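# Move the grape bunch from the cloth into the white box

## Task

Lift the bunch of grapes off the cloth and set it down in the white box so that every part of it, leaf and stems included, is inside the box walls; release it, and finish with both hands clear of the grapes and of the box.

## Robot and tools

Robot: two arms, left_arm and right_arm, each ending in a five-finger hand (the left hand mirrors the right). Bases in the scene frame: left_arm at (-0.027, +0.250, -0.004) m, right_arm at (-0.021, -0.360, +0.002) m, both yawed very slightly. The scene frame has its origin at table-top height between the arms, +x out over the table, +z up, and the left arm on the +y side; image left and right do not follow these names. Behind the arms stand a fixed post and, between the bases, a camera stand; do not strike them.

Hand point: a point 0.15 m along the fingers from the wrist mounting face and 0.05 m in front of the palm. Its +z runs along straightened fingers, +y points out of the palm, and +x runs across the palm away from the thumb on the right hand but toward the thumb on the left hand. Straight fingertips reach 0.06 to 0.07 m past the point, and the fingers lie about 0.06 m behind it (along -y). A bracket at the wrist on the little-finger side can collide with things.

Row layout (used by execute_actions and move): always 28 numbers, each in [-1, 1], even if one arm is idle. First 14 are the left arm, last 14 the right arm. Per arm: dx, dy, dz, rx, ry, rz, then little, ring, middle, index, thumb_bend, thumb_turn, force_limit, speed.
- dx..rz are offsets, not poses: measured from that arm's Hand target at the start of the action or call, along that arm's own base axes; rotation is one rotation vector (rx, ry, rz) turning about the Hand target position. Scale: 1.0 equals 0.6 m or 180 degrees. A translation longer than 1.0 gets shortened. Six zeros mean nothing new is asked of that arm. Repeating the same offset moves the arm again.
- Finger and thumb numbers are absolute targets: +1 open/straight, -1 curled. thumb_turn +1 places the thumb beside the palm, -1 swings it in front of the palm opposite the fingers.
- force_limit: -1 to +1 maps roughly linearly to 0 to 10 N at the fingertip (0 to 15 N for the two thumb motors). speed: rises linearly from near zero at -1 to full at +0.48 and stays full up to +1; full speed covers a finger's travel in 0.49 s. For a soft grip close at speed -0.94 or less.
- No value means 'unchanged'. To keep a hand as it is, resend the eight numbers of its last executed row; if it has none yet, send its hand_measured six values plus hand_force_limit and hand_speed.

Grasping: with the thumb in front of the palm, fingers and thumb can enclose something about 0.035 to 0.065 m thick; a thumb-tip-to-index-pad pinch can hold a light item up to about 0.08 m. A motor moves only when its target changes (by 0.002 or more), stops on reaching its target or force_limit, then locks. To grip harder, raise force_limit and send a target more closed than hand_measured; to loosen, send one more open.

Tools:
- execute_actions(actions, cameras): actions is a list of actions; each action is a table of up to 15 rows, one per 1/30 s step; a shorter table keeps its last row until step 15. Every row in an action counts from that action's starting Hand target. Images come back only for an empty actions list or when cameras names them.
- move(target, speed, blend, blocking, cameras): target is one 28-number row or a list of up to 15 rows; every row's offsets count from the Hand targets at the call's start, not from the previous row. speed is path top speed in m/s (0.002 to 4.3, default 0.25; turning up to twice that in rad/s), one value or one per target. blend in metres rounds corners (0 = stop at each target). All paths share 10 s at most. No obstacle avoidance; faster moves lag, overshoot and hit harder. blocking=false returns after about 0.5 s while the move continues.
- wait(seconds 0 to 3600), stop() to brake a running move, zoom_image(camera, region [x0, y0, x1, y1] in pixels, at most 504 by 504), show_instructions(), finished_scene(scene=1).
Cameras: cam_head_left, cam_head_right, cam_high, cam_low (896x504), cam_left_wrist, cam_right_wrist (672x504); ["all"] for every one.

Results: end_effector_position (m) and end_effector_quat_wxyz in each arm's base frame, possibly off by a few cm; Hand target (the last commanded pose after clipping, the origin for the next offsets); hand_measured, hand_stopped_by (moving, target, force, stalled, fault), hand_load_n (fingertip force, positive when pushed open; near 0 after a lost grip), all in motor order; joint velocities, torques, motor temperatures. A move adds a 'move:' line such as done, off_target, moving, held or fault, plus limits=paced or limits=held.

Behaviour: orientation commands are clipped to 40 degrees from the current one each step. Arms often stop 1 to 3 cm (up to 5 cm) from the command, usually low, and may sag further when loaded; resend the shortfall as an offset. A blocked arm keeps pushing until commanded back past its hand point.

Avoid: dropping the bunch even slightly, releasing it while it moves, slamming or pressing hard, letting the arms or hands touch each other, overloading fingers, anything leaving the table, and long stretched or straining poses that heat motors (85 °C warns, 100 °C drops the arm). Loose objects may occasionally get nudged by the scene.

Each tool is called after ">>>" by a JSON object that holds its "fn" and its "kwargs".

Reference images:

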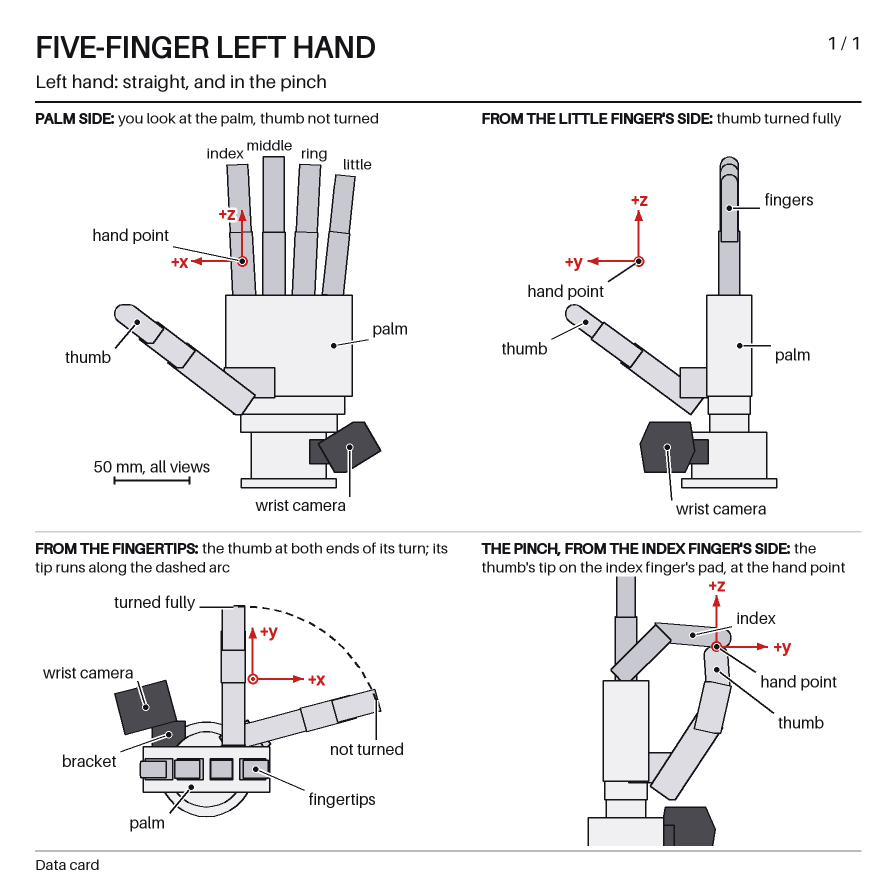

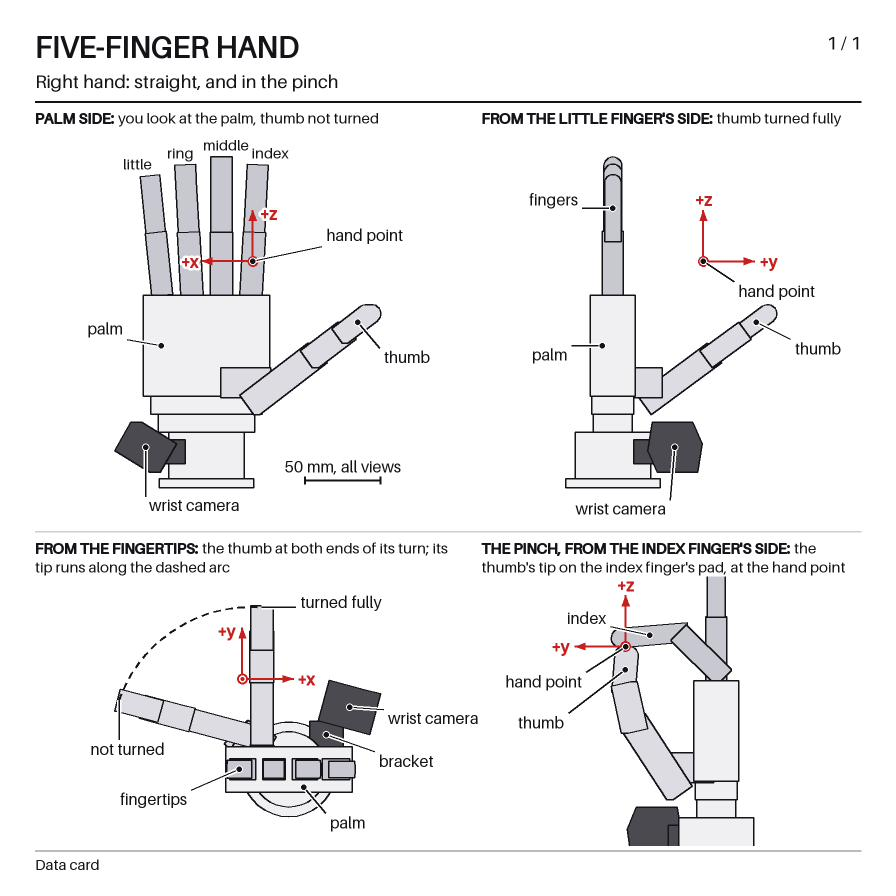

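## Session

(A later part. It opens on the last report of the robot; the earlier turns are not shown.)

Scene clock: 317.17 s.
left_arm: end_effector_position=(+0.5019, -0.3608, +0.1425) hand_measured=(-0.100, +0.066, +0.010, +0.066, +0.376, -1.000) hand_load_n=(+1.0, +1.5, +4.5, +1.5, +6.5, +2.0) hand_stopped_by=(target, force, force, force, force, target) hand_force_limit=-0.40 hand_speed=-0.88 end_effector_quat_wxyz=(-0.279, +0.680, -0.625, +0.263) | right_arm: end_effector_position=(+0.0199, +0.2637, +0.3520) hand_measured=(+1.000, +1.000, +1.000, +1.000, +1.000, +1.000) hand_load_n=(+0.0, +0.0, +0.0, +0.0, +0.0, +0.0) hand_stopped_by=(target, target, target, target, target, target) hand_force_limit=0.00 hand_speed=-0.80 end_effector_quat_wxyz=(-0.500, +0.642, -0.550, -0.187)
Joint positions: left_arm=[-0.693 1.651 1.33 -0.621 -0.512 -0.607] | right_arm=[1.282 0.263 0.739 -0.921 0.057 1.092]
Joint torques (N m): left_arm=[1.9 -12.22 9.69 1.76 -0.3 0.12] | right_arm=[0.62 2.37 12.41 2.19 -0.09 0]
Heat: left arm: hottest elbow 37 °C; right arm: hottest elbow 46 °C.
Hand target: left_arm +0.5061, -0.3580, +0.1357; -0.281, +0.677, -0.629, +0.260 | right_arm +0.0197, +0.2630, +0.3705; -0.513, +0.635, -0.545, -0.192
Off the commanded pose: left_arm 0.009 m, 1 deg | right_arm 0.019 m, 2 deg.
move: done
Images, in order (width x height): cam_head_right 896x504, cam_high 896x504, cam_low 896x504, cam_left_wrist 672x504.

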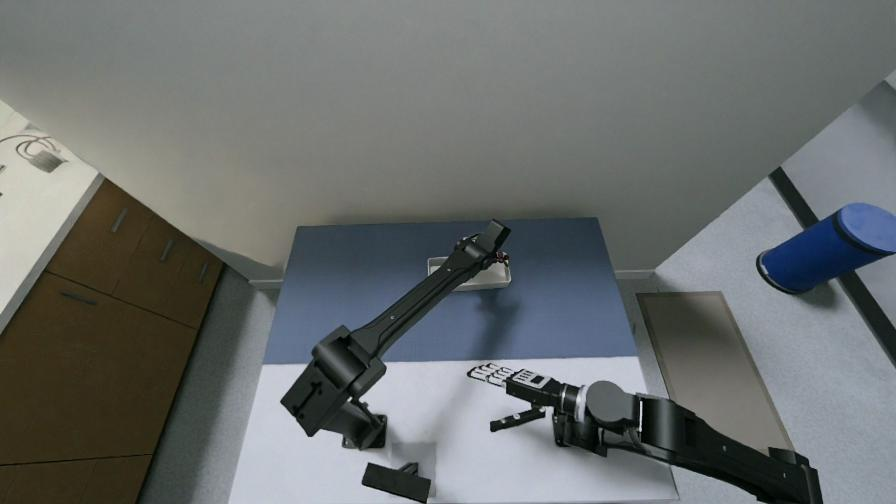

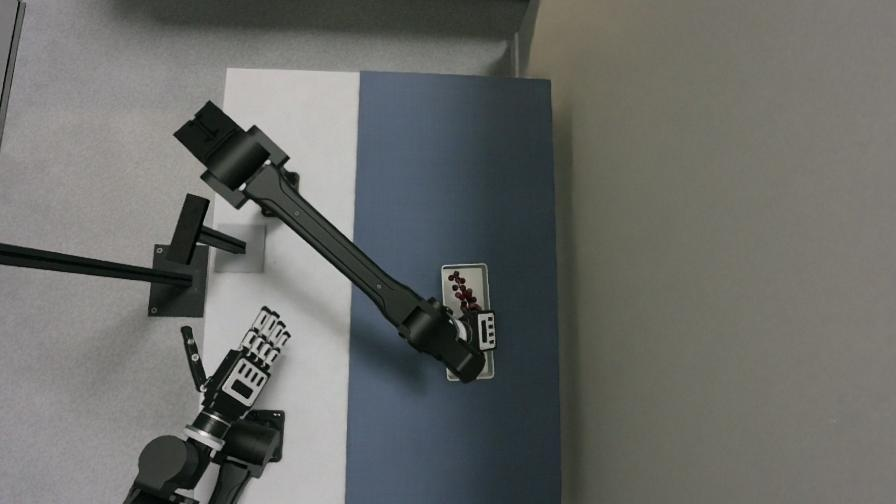

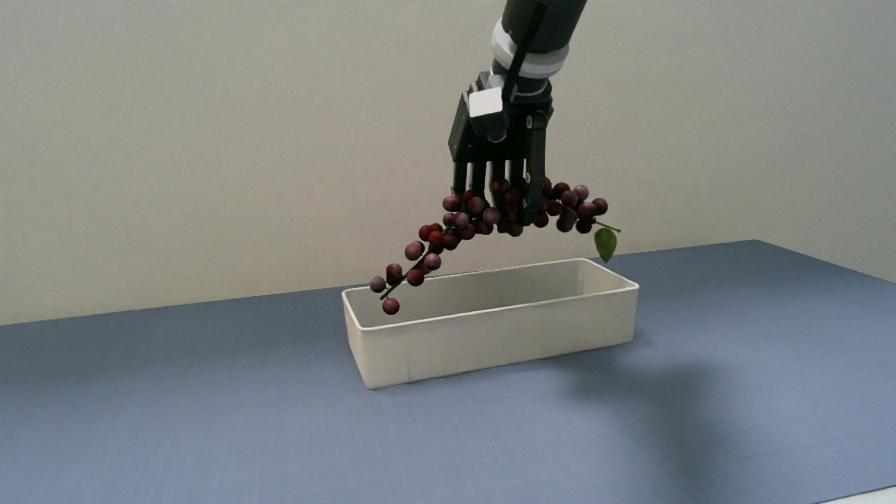

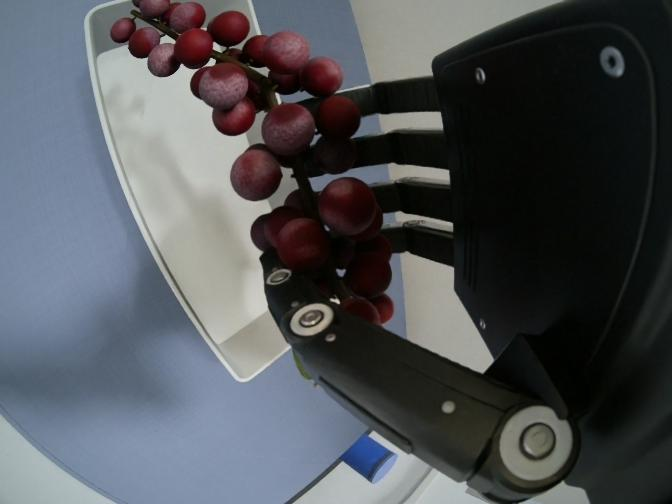

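>>> {"fn": "move", "kwargs": {"target": [0.0,0.012,-0.06,0,0,0,-0.1,-0.1,-0.1,-0.05,0.2,-1,-0.4,-0.88,0,0,0,0,0,0,1,1,1,1,1,1,0,-0.8], "speed": 0.06, "cameras": ["cam_low","cam_left_wrist","cam_high","cam_head_right"]}}

>>> {"fn": "zoom_image", "kwargs": {"camera": "cam_high", "region": [400, 240, 540, 400]}}

>>> {"fn": "zoom_image", "kwargs": {"camera": "cam_low", "region": [320, 150, 680, 400]}}

>>> {"fn": "zoom_image", "kwargs": {"camera": "cam_head_right", "region": [420, 220, 530, 310]}}

Scene clock: 333.67 s.
left_arm: end_effector_position=(+0.5023, -0.3540, +0.1064) hand_measured=(-0.100, +0.066, +0.010, +0.066, +0.376, -1.000) hand_load_n=(+1.0, +2.0, +4.5, +1.5, +6.5, +2.0) hand_stopped_by=(target, force, force, force, force, target) hand_force_limit=-0.40 hand_speed=-0.88 end_effector_quat_wxyz=(-0.279, +0.680, -0.625, +0.263) | right_arm: end_effector_position=(+0.0199, +0.2637, +0.3520) hand_measured=(+1.000, +1.000, +1.000, +1.000, +1.000, +1.000) hand_load_n=(+0.0, +0.0, +0.0, +0.0, +0.0, +0.0) hand_stopped_by=(target, target, target, target, target, target) hand_force_limit=0.00 hand_speed=-0.80 end_effector_quat_wxyz=(-0.500, +0.642, -0.550, -0.187)
Joint positions: left_arm=[-0.682 1.675 1.258 -0.522 -0.506 -0.597] | right_arm=[1.282 0.263 0.739 -0.921 0.057 1.092]
Joint torques (N m): left_arm=[1.9 -12.22 9.4 1.63 -0.29 0.11] | right_arm=[0.62 2.32 12.41 2.19 -0.09 0]
Heat: left arm: hottest shoulder 37 °C; right arm: hottest elbow 46 °C.
Hand target: left_arm +0.5062, -0.3508, +0.0997; -0.281, +0.677, -0.629, +0.260 | right_arm +0.0197, +0.2630, +0.3705; -0.513, +0.635, -0.545, -0.192
Off the commanded pose: left_arm 0.008 m, 1 deg | right_arm 0.019 m, 2 deg.
move: done
Images, in order (width x height): cam_head_right 896x504, cam_high 896x504, cam_low 896x504, cam_left_wrist 672x504.

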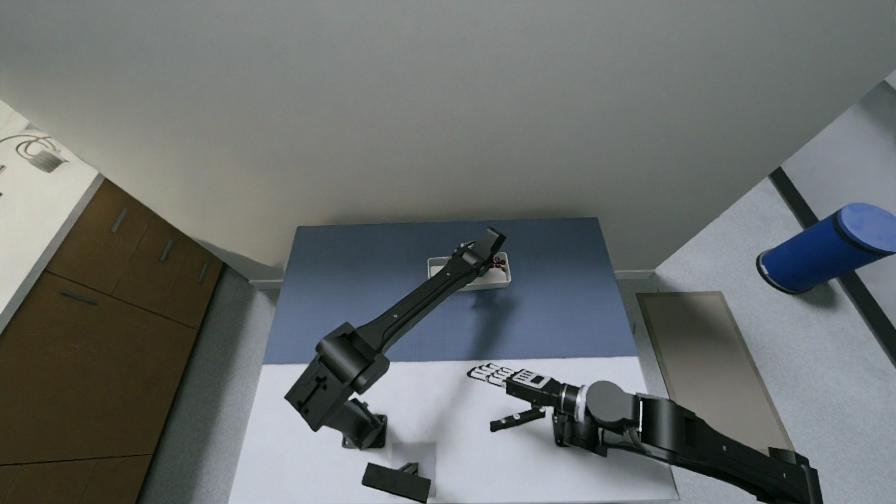

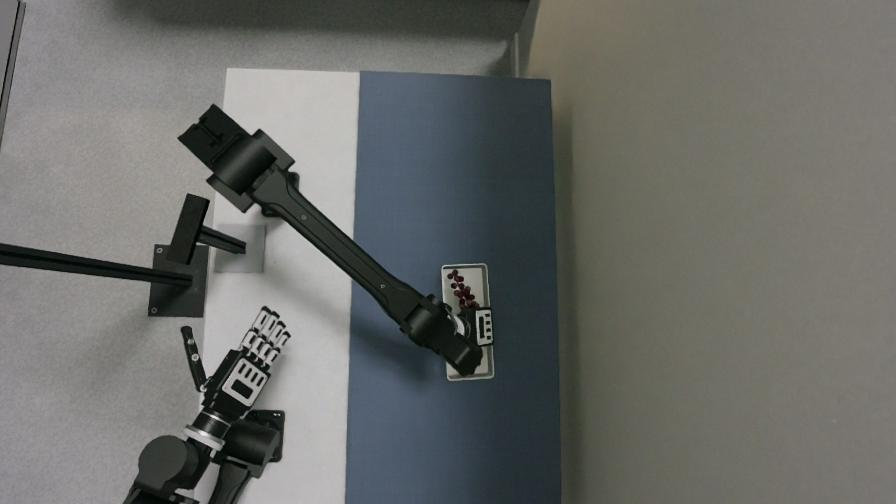

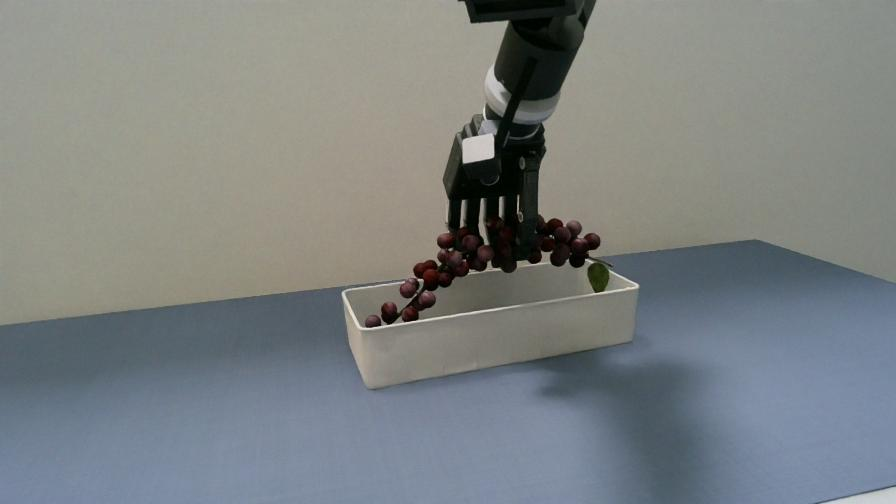

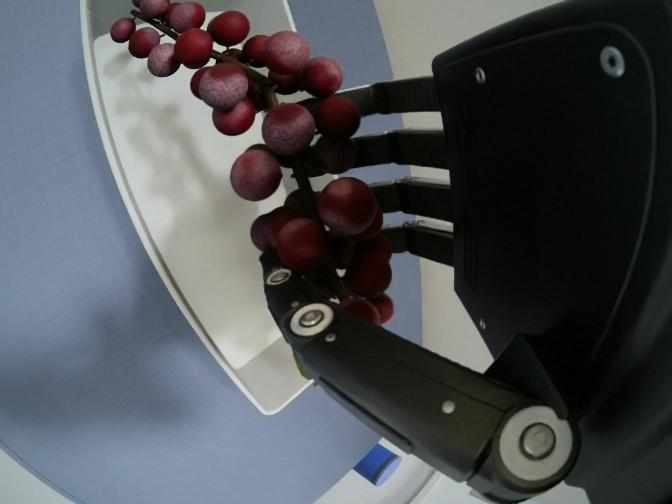

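Scaled by 3.150 from the camera's image (finer frame: 1280x720).

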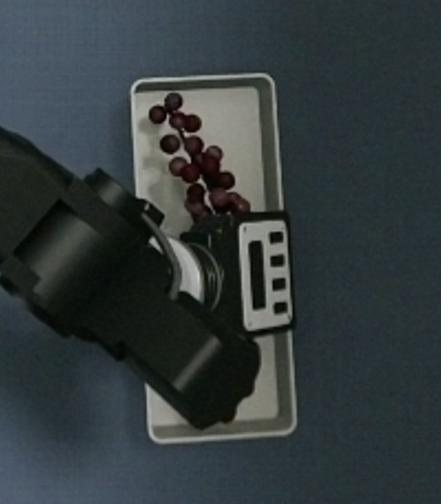

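Scaled by 1.400 from the camera's image (finer frame: 1280x720).

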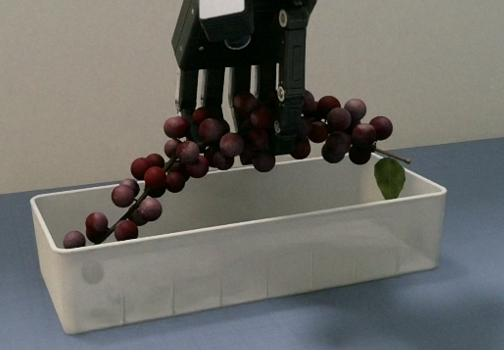

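Scaled by 4.582 from the camera's image (finer frame: 1280x720).

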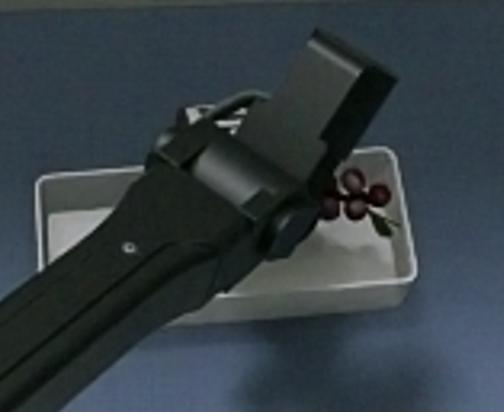

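>>> {"fn": "move", "kwargs": {"target": [0.0,0.018,-0.01,0,0,0,-0.1,-0.1,-0.1,-0.05,0.2,-1,-0.4,-0.88,0,0,0,0,0,0,1,1,1,1,1,1,0,-0.8], "speed": 0.04, "cameras": ["cam_low","cam_left_wrist","cam_high","cam_head_right"]}}

>>> {"fn": "zoom_image", "kwargs": {"camera": "cam_high", "region": [400, 240, 540, 400]}}

>>> {"fn": "zoom_image", "kwargs": {"camera": "cam_low", "region": [320, 150, 680, 400]}}

>>> {"fn": "zoom_image", "kwargs": {"camera": "cam_head_right", "region": [420, 220, 530, 310]}}

Scene clock: 344.20 s.
left_arm: end_effector_position=(+0.5033, -0.3444, +0.0963) hand_measured=(-0.100, +0.066, +0.010, +0.066, +0.376, -1.000) hand_load_n=(+1.0, +2.0, +4.5, +1.5, +6.5, +2.0) hand_stopped_by=(target, force, force, force, force, target) hand_force_limit=-0.40 hand_speed=-0.88 end_effector_quat_wxyz=(-0.278, +0.680, -0.626, +0.261) | right_arm: end_effector_position=(+0.0199, +0.2637, +0.3520) hand_measured=(+1.000, +1.000, +1.000, +1.000, +1.000, +1.000) hand_load_n=(+0.0, +0.0, +0.0, +0.0, +0.0, +0.0) hand_stopped_by=(target, target, target, target, target, target) hand_force_limit=0.00 hand_speed=-0.80 end_effector_quat_wxyz=(-0.500, +0.642, -0.550, -0.187)
Joint positions: left_arm=[-0.666 1.675 1.231 -0.493 -0.495 -0.584] | right_arm=[1.282 0.263 0.739 -0.921 0.057 1.092]
Joint torques (N m): left_arm=[1.96 -12.86 9.03 1.69 -0.32 0.14] | right_arm=[0.62 2.26 12.4 2.19 -0.09 0]
Heat: left arm: hottest shoulder 37 °C; right arm: hottest elbow 46 °C.
Hand target: left_arm +0.5062, -0.3401, +0.0938; -0.281, +0.677, -0.629, +0.260 | right_arm +0.0197, +0.2630, +0.3705; -0.513, +0.635, -0.545, -0.192
Off the commanded pose: left_arm 0.006 m, 1 deg | right_arm 0.019 m, 2 deg.
move: done
Images, in order (width x height): cam_head_right 896x504, cam_high 896x504, cam_low 896x504, cam_left_wrist 672x504.

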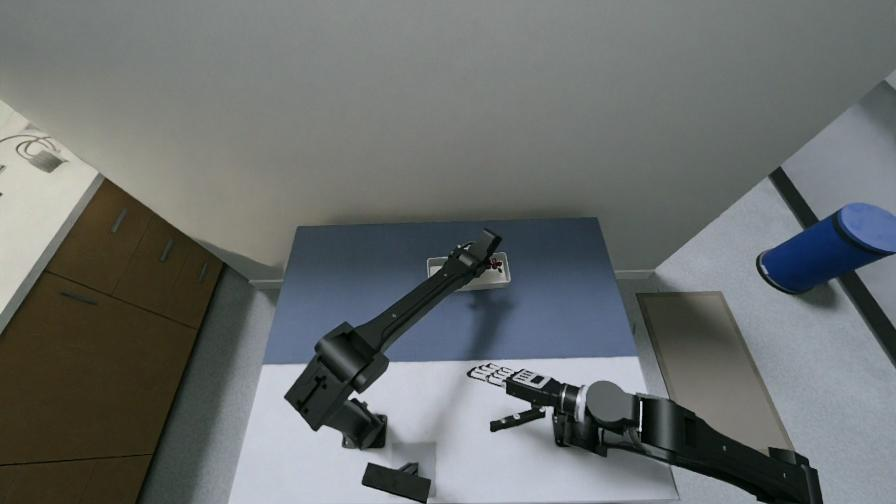

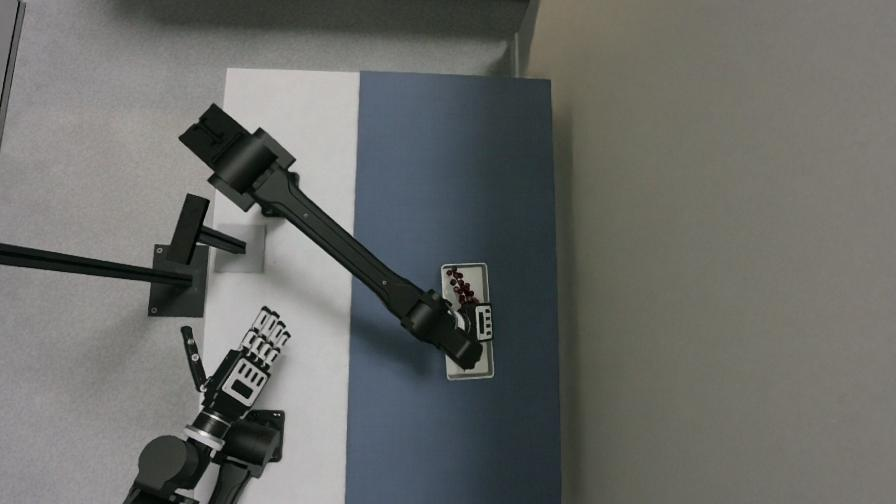

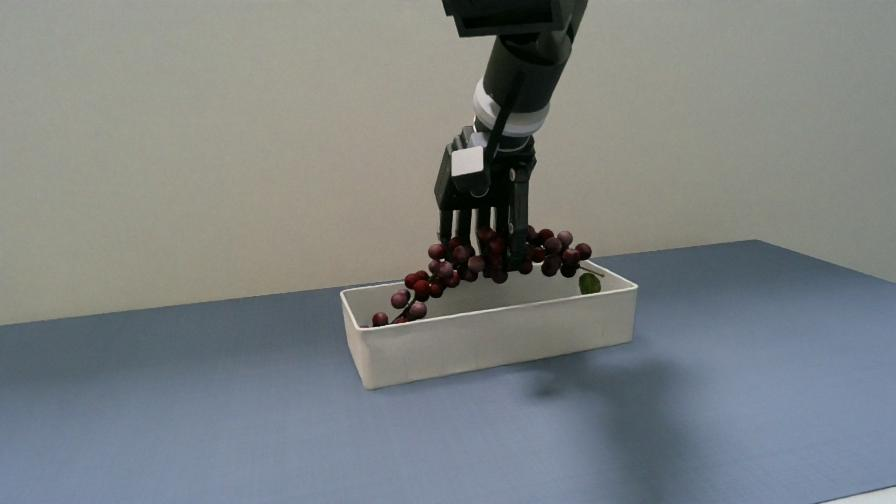

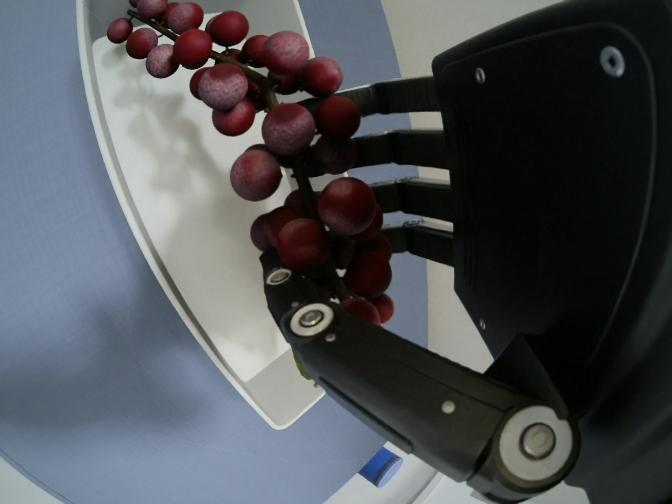

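Scaled by 3.150 from the camera's image (finer frame: 1280x720).

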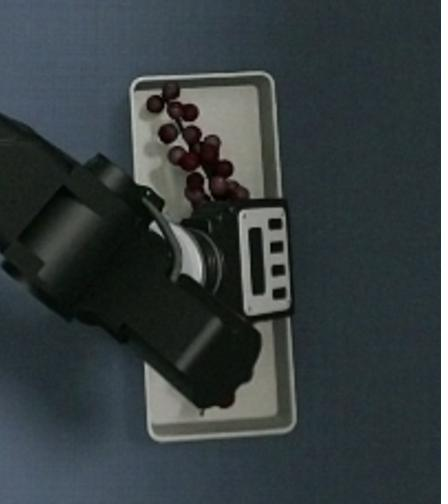

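Scaled by 1.400 from the camera's image (finer frame: 1280x720).

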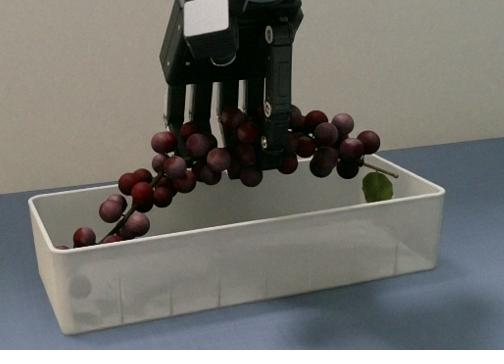

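Scaled by 4.582 from the camera's image (finer frame: 1280x720).

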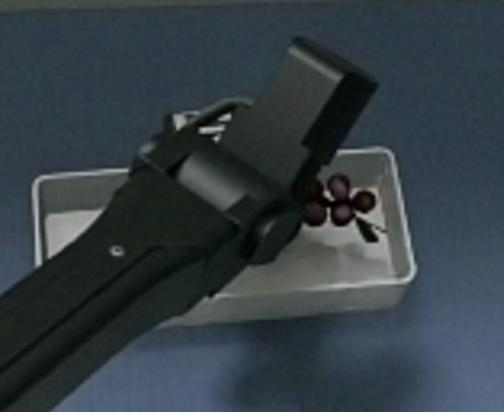

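>>> {"fn": "move", "kwargs": {"target": [0.0,-0.008,-0.012,0,0,0.033,-0.1,-0.1,-0.1,-0.05,0.2,-1,-0.4,-0.88,0,0,0,0,0,0,1,1,1,1,1,1,0,-0.8], "speed": 0.04, "cameras": ["cam_low","cam_left_wrist","cam_high","cam_head_right"]}}

>>> {"fn": "zoom_image", "kwargs": {"camera": "cam_high", "region": [400, 240, 540, 400]}}

>>> {"fn": "zoom_image", "kwargs": {"camera": "cam_low", "region": [320, 150, 680, 400]}}

>>> {"fn": "zoom_image", "kwargs": {"camera": "cam_head_right", "region": [420, 220, 530, 310]}}

Scene clock: 357.90 s.
left_arm: end_effector_position=(+0.5020, -0.3379, +0.0856) hand_measured=(-0.100, +0.066, +0.010, +0.066, +0.376, -1.000) hand_load_n=(+0.5, +2.0, +4.5, +2.0, +6.5, +2.0) hand_stopped_by=(target, force, force, force, force, target) hand_force_limit=-0.40 hand_speed=-0.88 end_effector_quat_wxyz=(-0.294, +0.706, -0.596, +0.245) | right_arm: end_effector_position=(+0.0199, +0.2637, +0.3520) hand_measured=(+1.000, +1.000, +1.000, +1.000, +1.000, +1.000) hand_load_n=(+0.0, -0.5, -0.5, +0.0, +0.0, +0.0) hand_stopped_by=(target, target, target, target, target, target) hand_force_limit=0.00 hand_speed=-0.80 end_effector_quat_wxyz=(-0.500, +0.642, -0.550, -0.187)
Joint positions: left_arm=[-0.677 1.693 1.231 -0.527 -0.561 -0.673] | right_arm=[1.282 0.263 0.739 -0.921 0.057 1.092]
Joint torques (N m): left_arm=[0.97 -11.93 11.3 0.62 -0.66 -0.16] | right_arm=[0.62 2.32 12.4 2.19 -0.09 0]
Heat: left arm: hottest shoulder 37 °C; right arm: hottest elbow 46 °C.
Hand target: left_arm +0.5063, -0.3448, +0.0866; -0.294, +0.709, -0.593, +0.245 | right_arm +0.0197, +0.2630, +0.3705; -0.513, +0.635, -0.545, -0.192
Off the commanded pose: left_arm 0.008 m, 0 deg | right_arm 0.019 m, 2 deg.
move: done
Images, in order (width x height): cam_head_right 896x504, cam_high 896x504, cam_low 896x504, cam_left_wrist 672x504.

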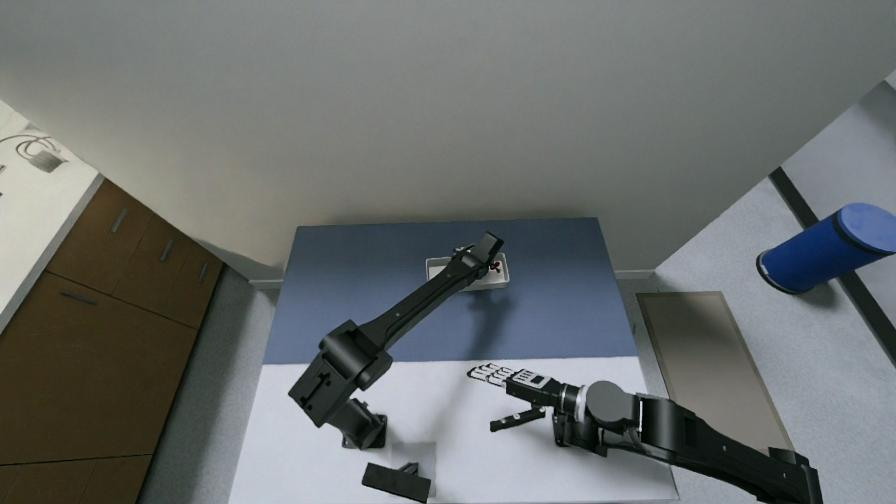

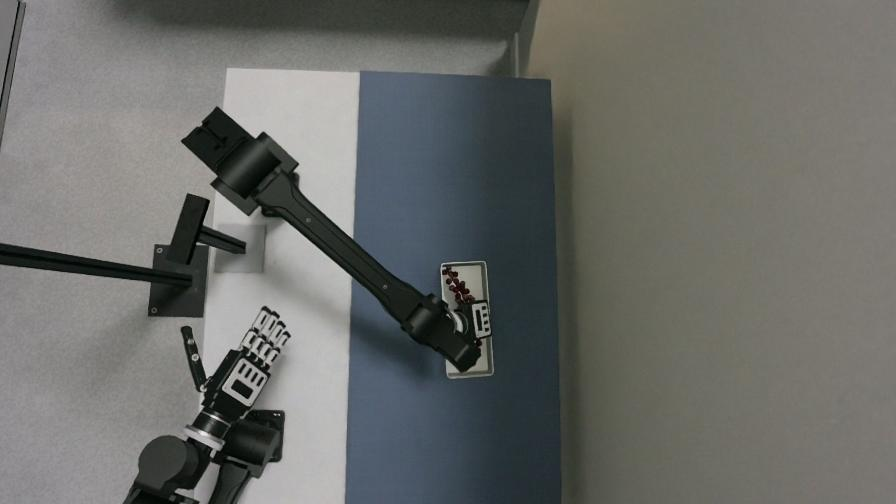

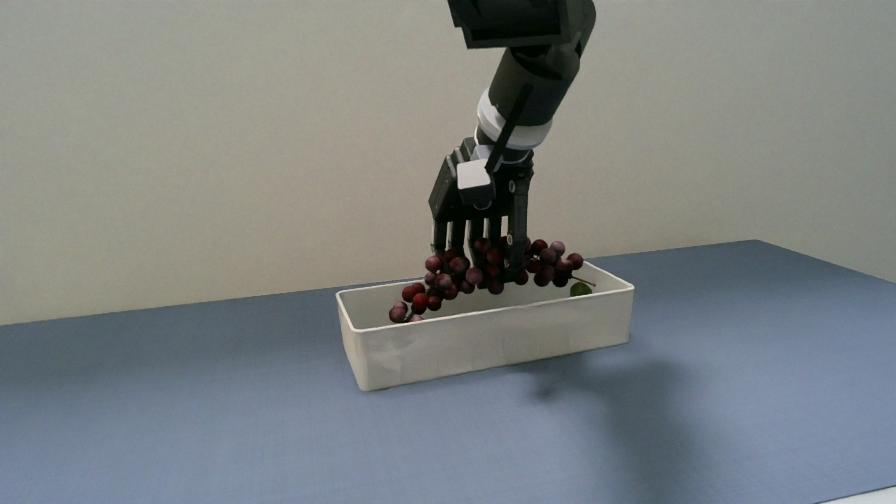

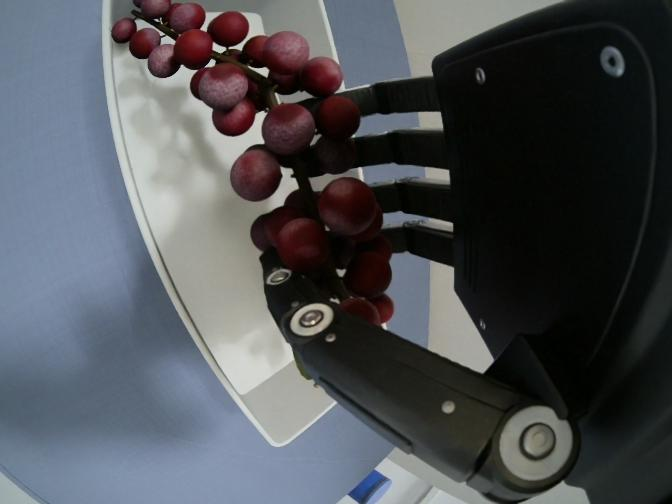

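Scaled by 3.150 from the camera's image (finer frame: 1280x720).

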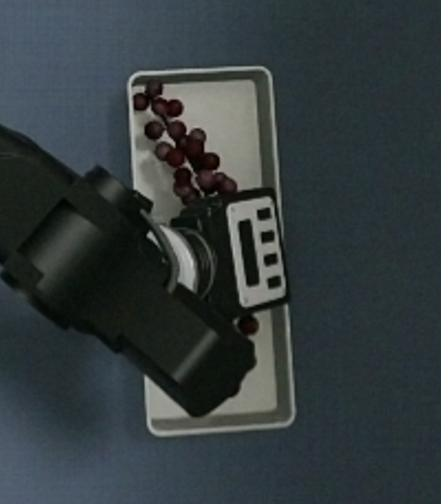

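Scaled by 1.400 from the camera's image (finer frame: 1280x720).

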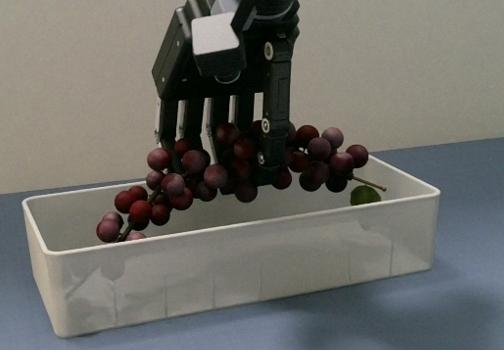

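Scaled by 4.582 from the camera's image (finer frame: 1280x720).

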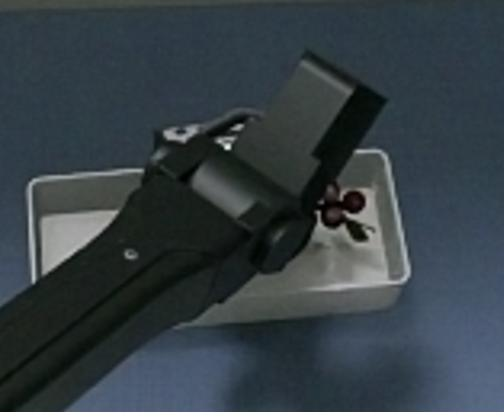

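>>> {"fn": "move", "kwargs": {"target": [0.0,-0.015,-0.034,0,0,0,-0.1,-0.1,-0.1,-0.05,0.2,-1,-0.4,-0.88,0,0,0,0,0,0,1,1,1,1,1,1,0,-0.8], "speed": 0.04, "cameras": ["cam_low","cam_left_wrist","cam_high","cam_head_right"]}}

>>> {"fn": "zoom_image", "kwargs": {"camera": "cam_high", "region": [400, 240, 540, 400]}}

>>> {"fn": "zoom_image", "kwargs": {"camera": "cam_low", "region": [320, 150, 680, 400]}}

>>> {"fn": "zoom_image", "kwargs": {"camera": "cam_head_right", "region": [420, 220, 530, 310]}}

Scene clock: 366.83 s.
left_arm: end_effector_position=(+0.5004, -0.3430, +0.0647) hand_measured=(-0.100, +0.066, +0.010, +0.066, +0.376, -1.000) hand_load_n=(+0.5, +2.0, +4.5, +1.5, +6.0, +2.0) hand_stopped_by=(target, force, force, force, force, target) hand_force_limit=-0.40 hand_speed=-0.88 end_effector_quat_wxyz=(-0.295, +0.706, -0.599, +0.235) | right_arm: end_effector_position=(+0.0199, +0.2637, +0.3520) hand_measured=(+1.000, +1.000, +1.000, +1.000, +1.000, +1.000) hand_load_n=(+0.0, +0.0, +0.0, +0.0, +0.0, +0.0) hand_stopped_by=(target, target, target, target, target, target) hand_force_limit=0.00 hand_speed=-0.80 end_effector_quat_wxyz=(-0.500, +0.642, -0.550, -0.187)
Joint positions: left_arm=[-0.687 1.733 1.231 -0.514 -0.57 -0.684] | right_arm=[1.282 0.263 0.739 -0.921 0.057 1.092]
Joint torques (N m): left_arm=[0.79 -12.4 10.58 1.55 -0.62 -0.19] | right_arm=[0.62 2.37 12.4 2.17 -0.09 0]
Heat: left arm: hottest shoulder 37 °C; right arm: hottest elbow 46 °C.
Hand target: left_arm +0.5063, -0.3538, +0.0661; -0.294, +0.709, -0.593, +0.245 | right_arm +0.0197, +0.2630, +0.3705; -0.513, +0.635, -0.545, -0.192
Off the commanded pose: left_arm 0.012 m, 2 deg | right_arm 0.019 m, 2 deg.
move: off_target (left_arm)
Images, in order (width x height): cam_head_right 896x504, cam_high 896x504, cam_low 896x504, cam_left_wrist 672x504.

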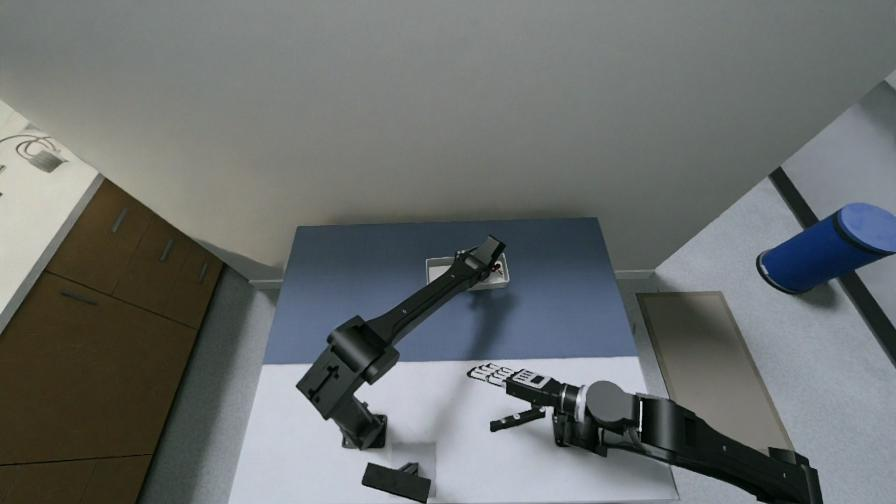

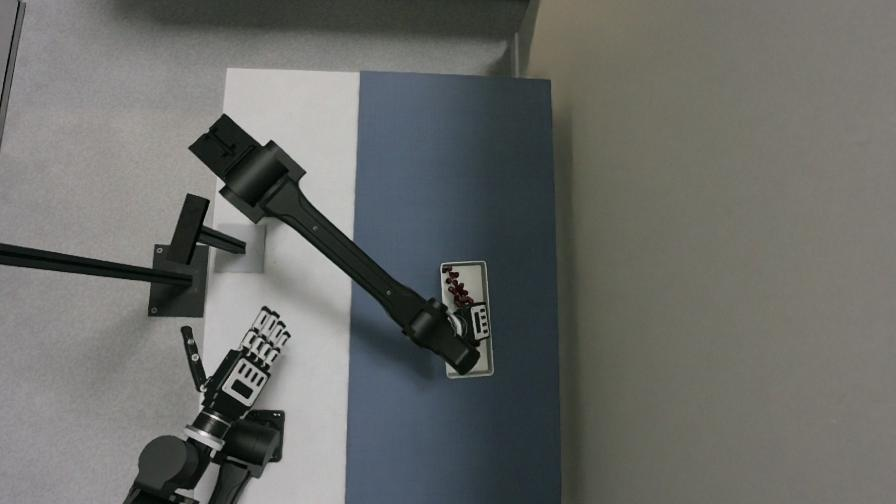

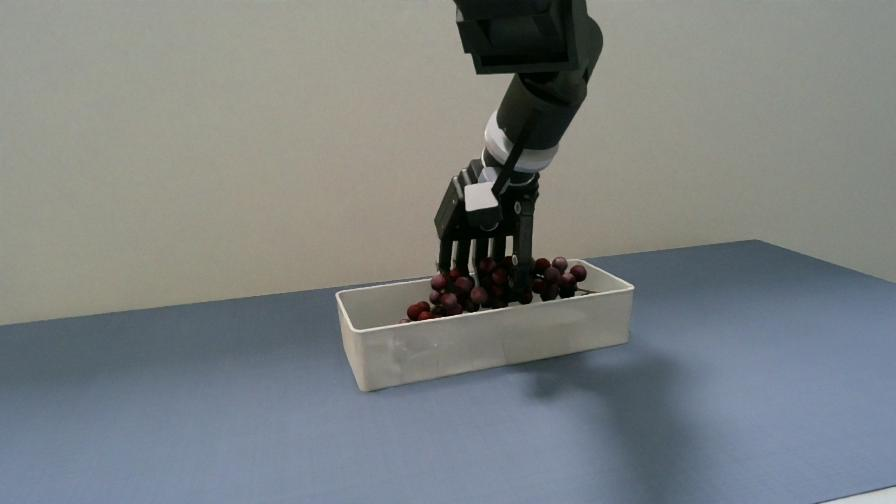

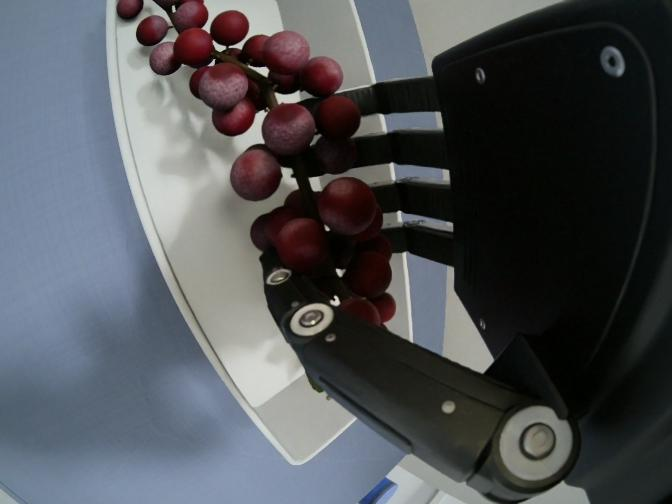

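Scaled by 3.150 from the camera's image (finer frame: 1280x720).

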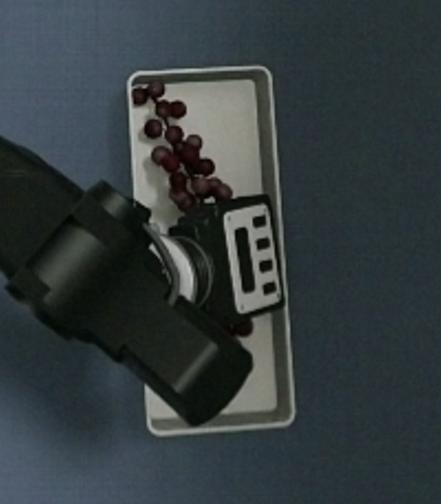

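Scaled by 1.400 from the camera's image (finer frame: 1280x720).

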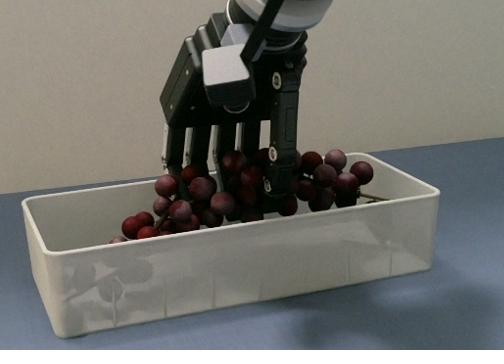

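Scaled by 4.582 from the camera's image (finer frame: 1280x720).

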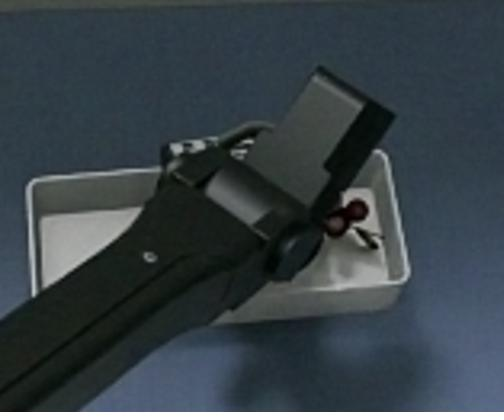

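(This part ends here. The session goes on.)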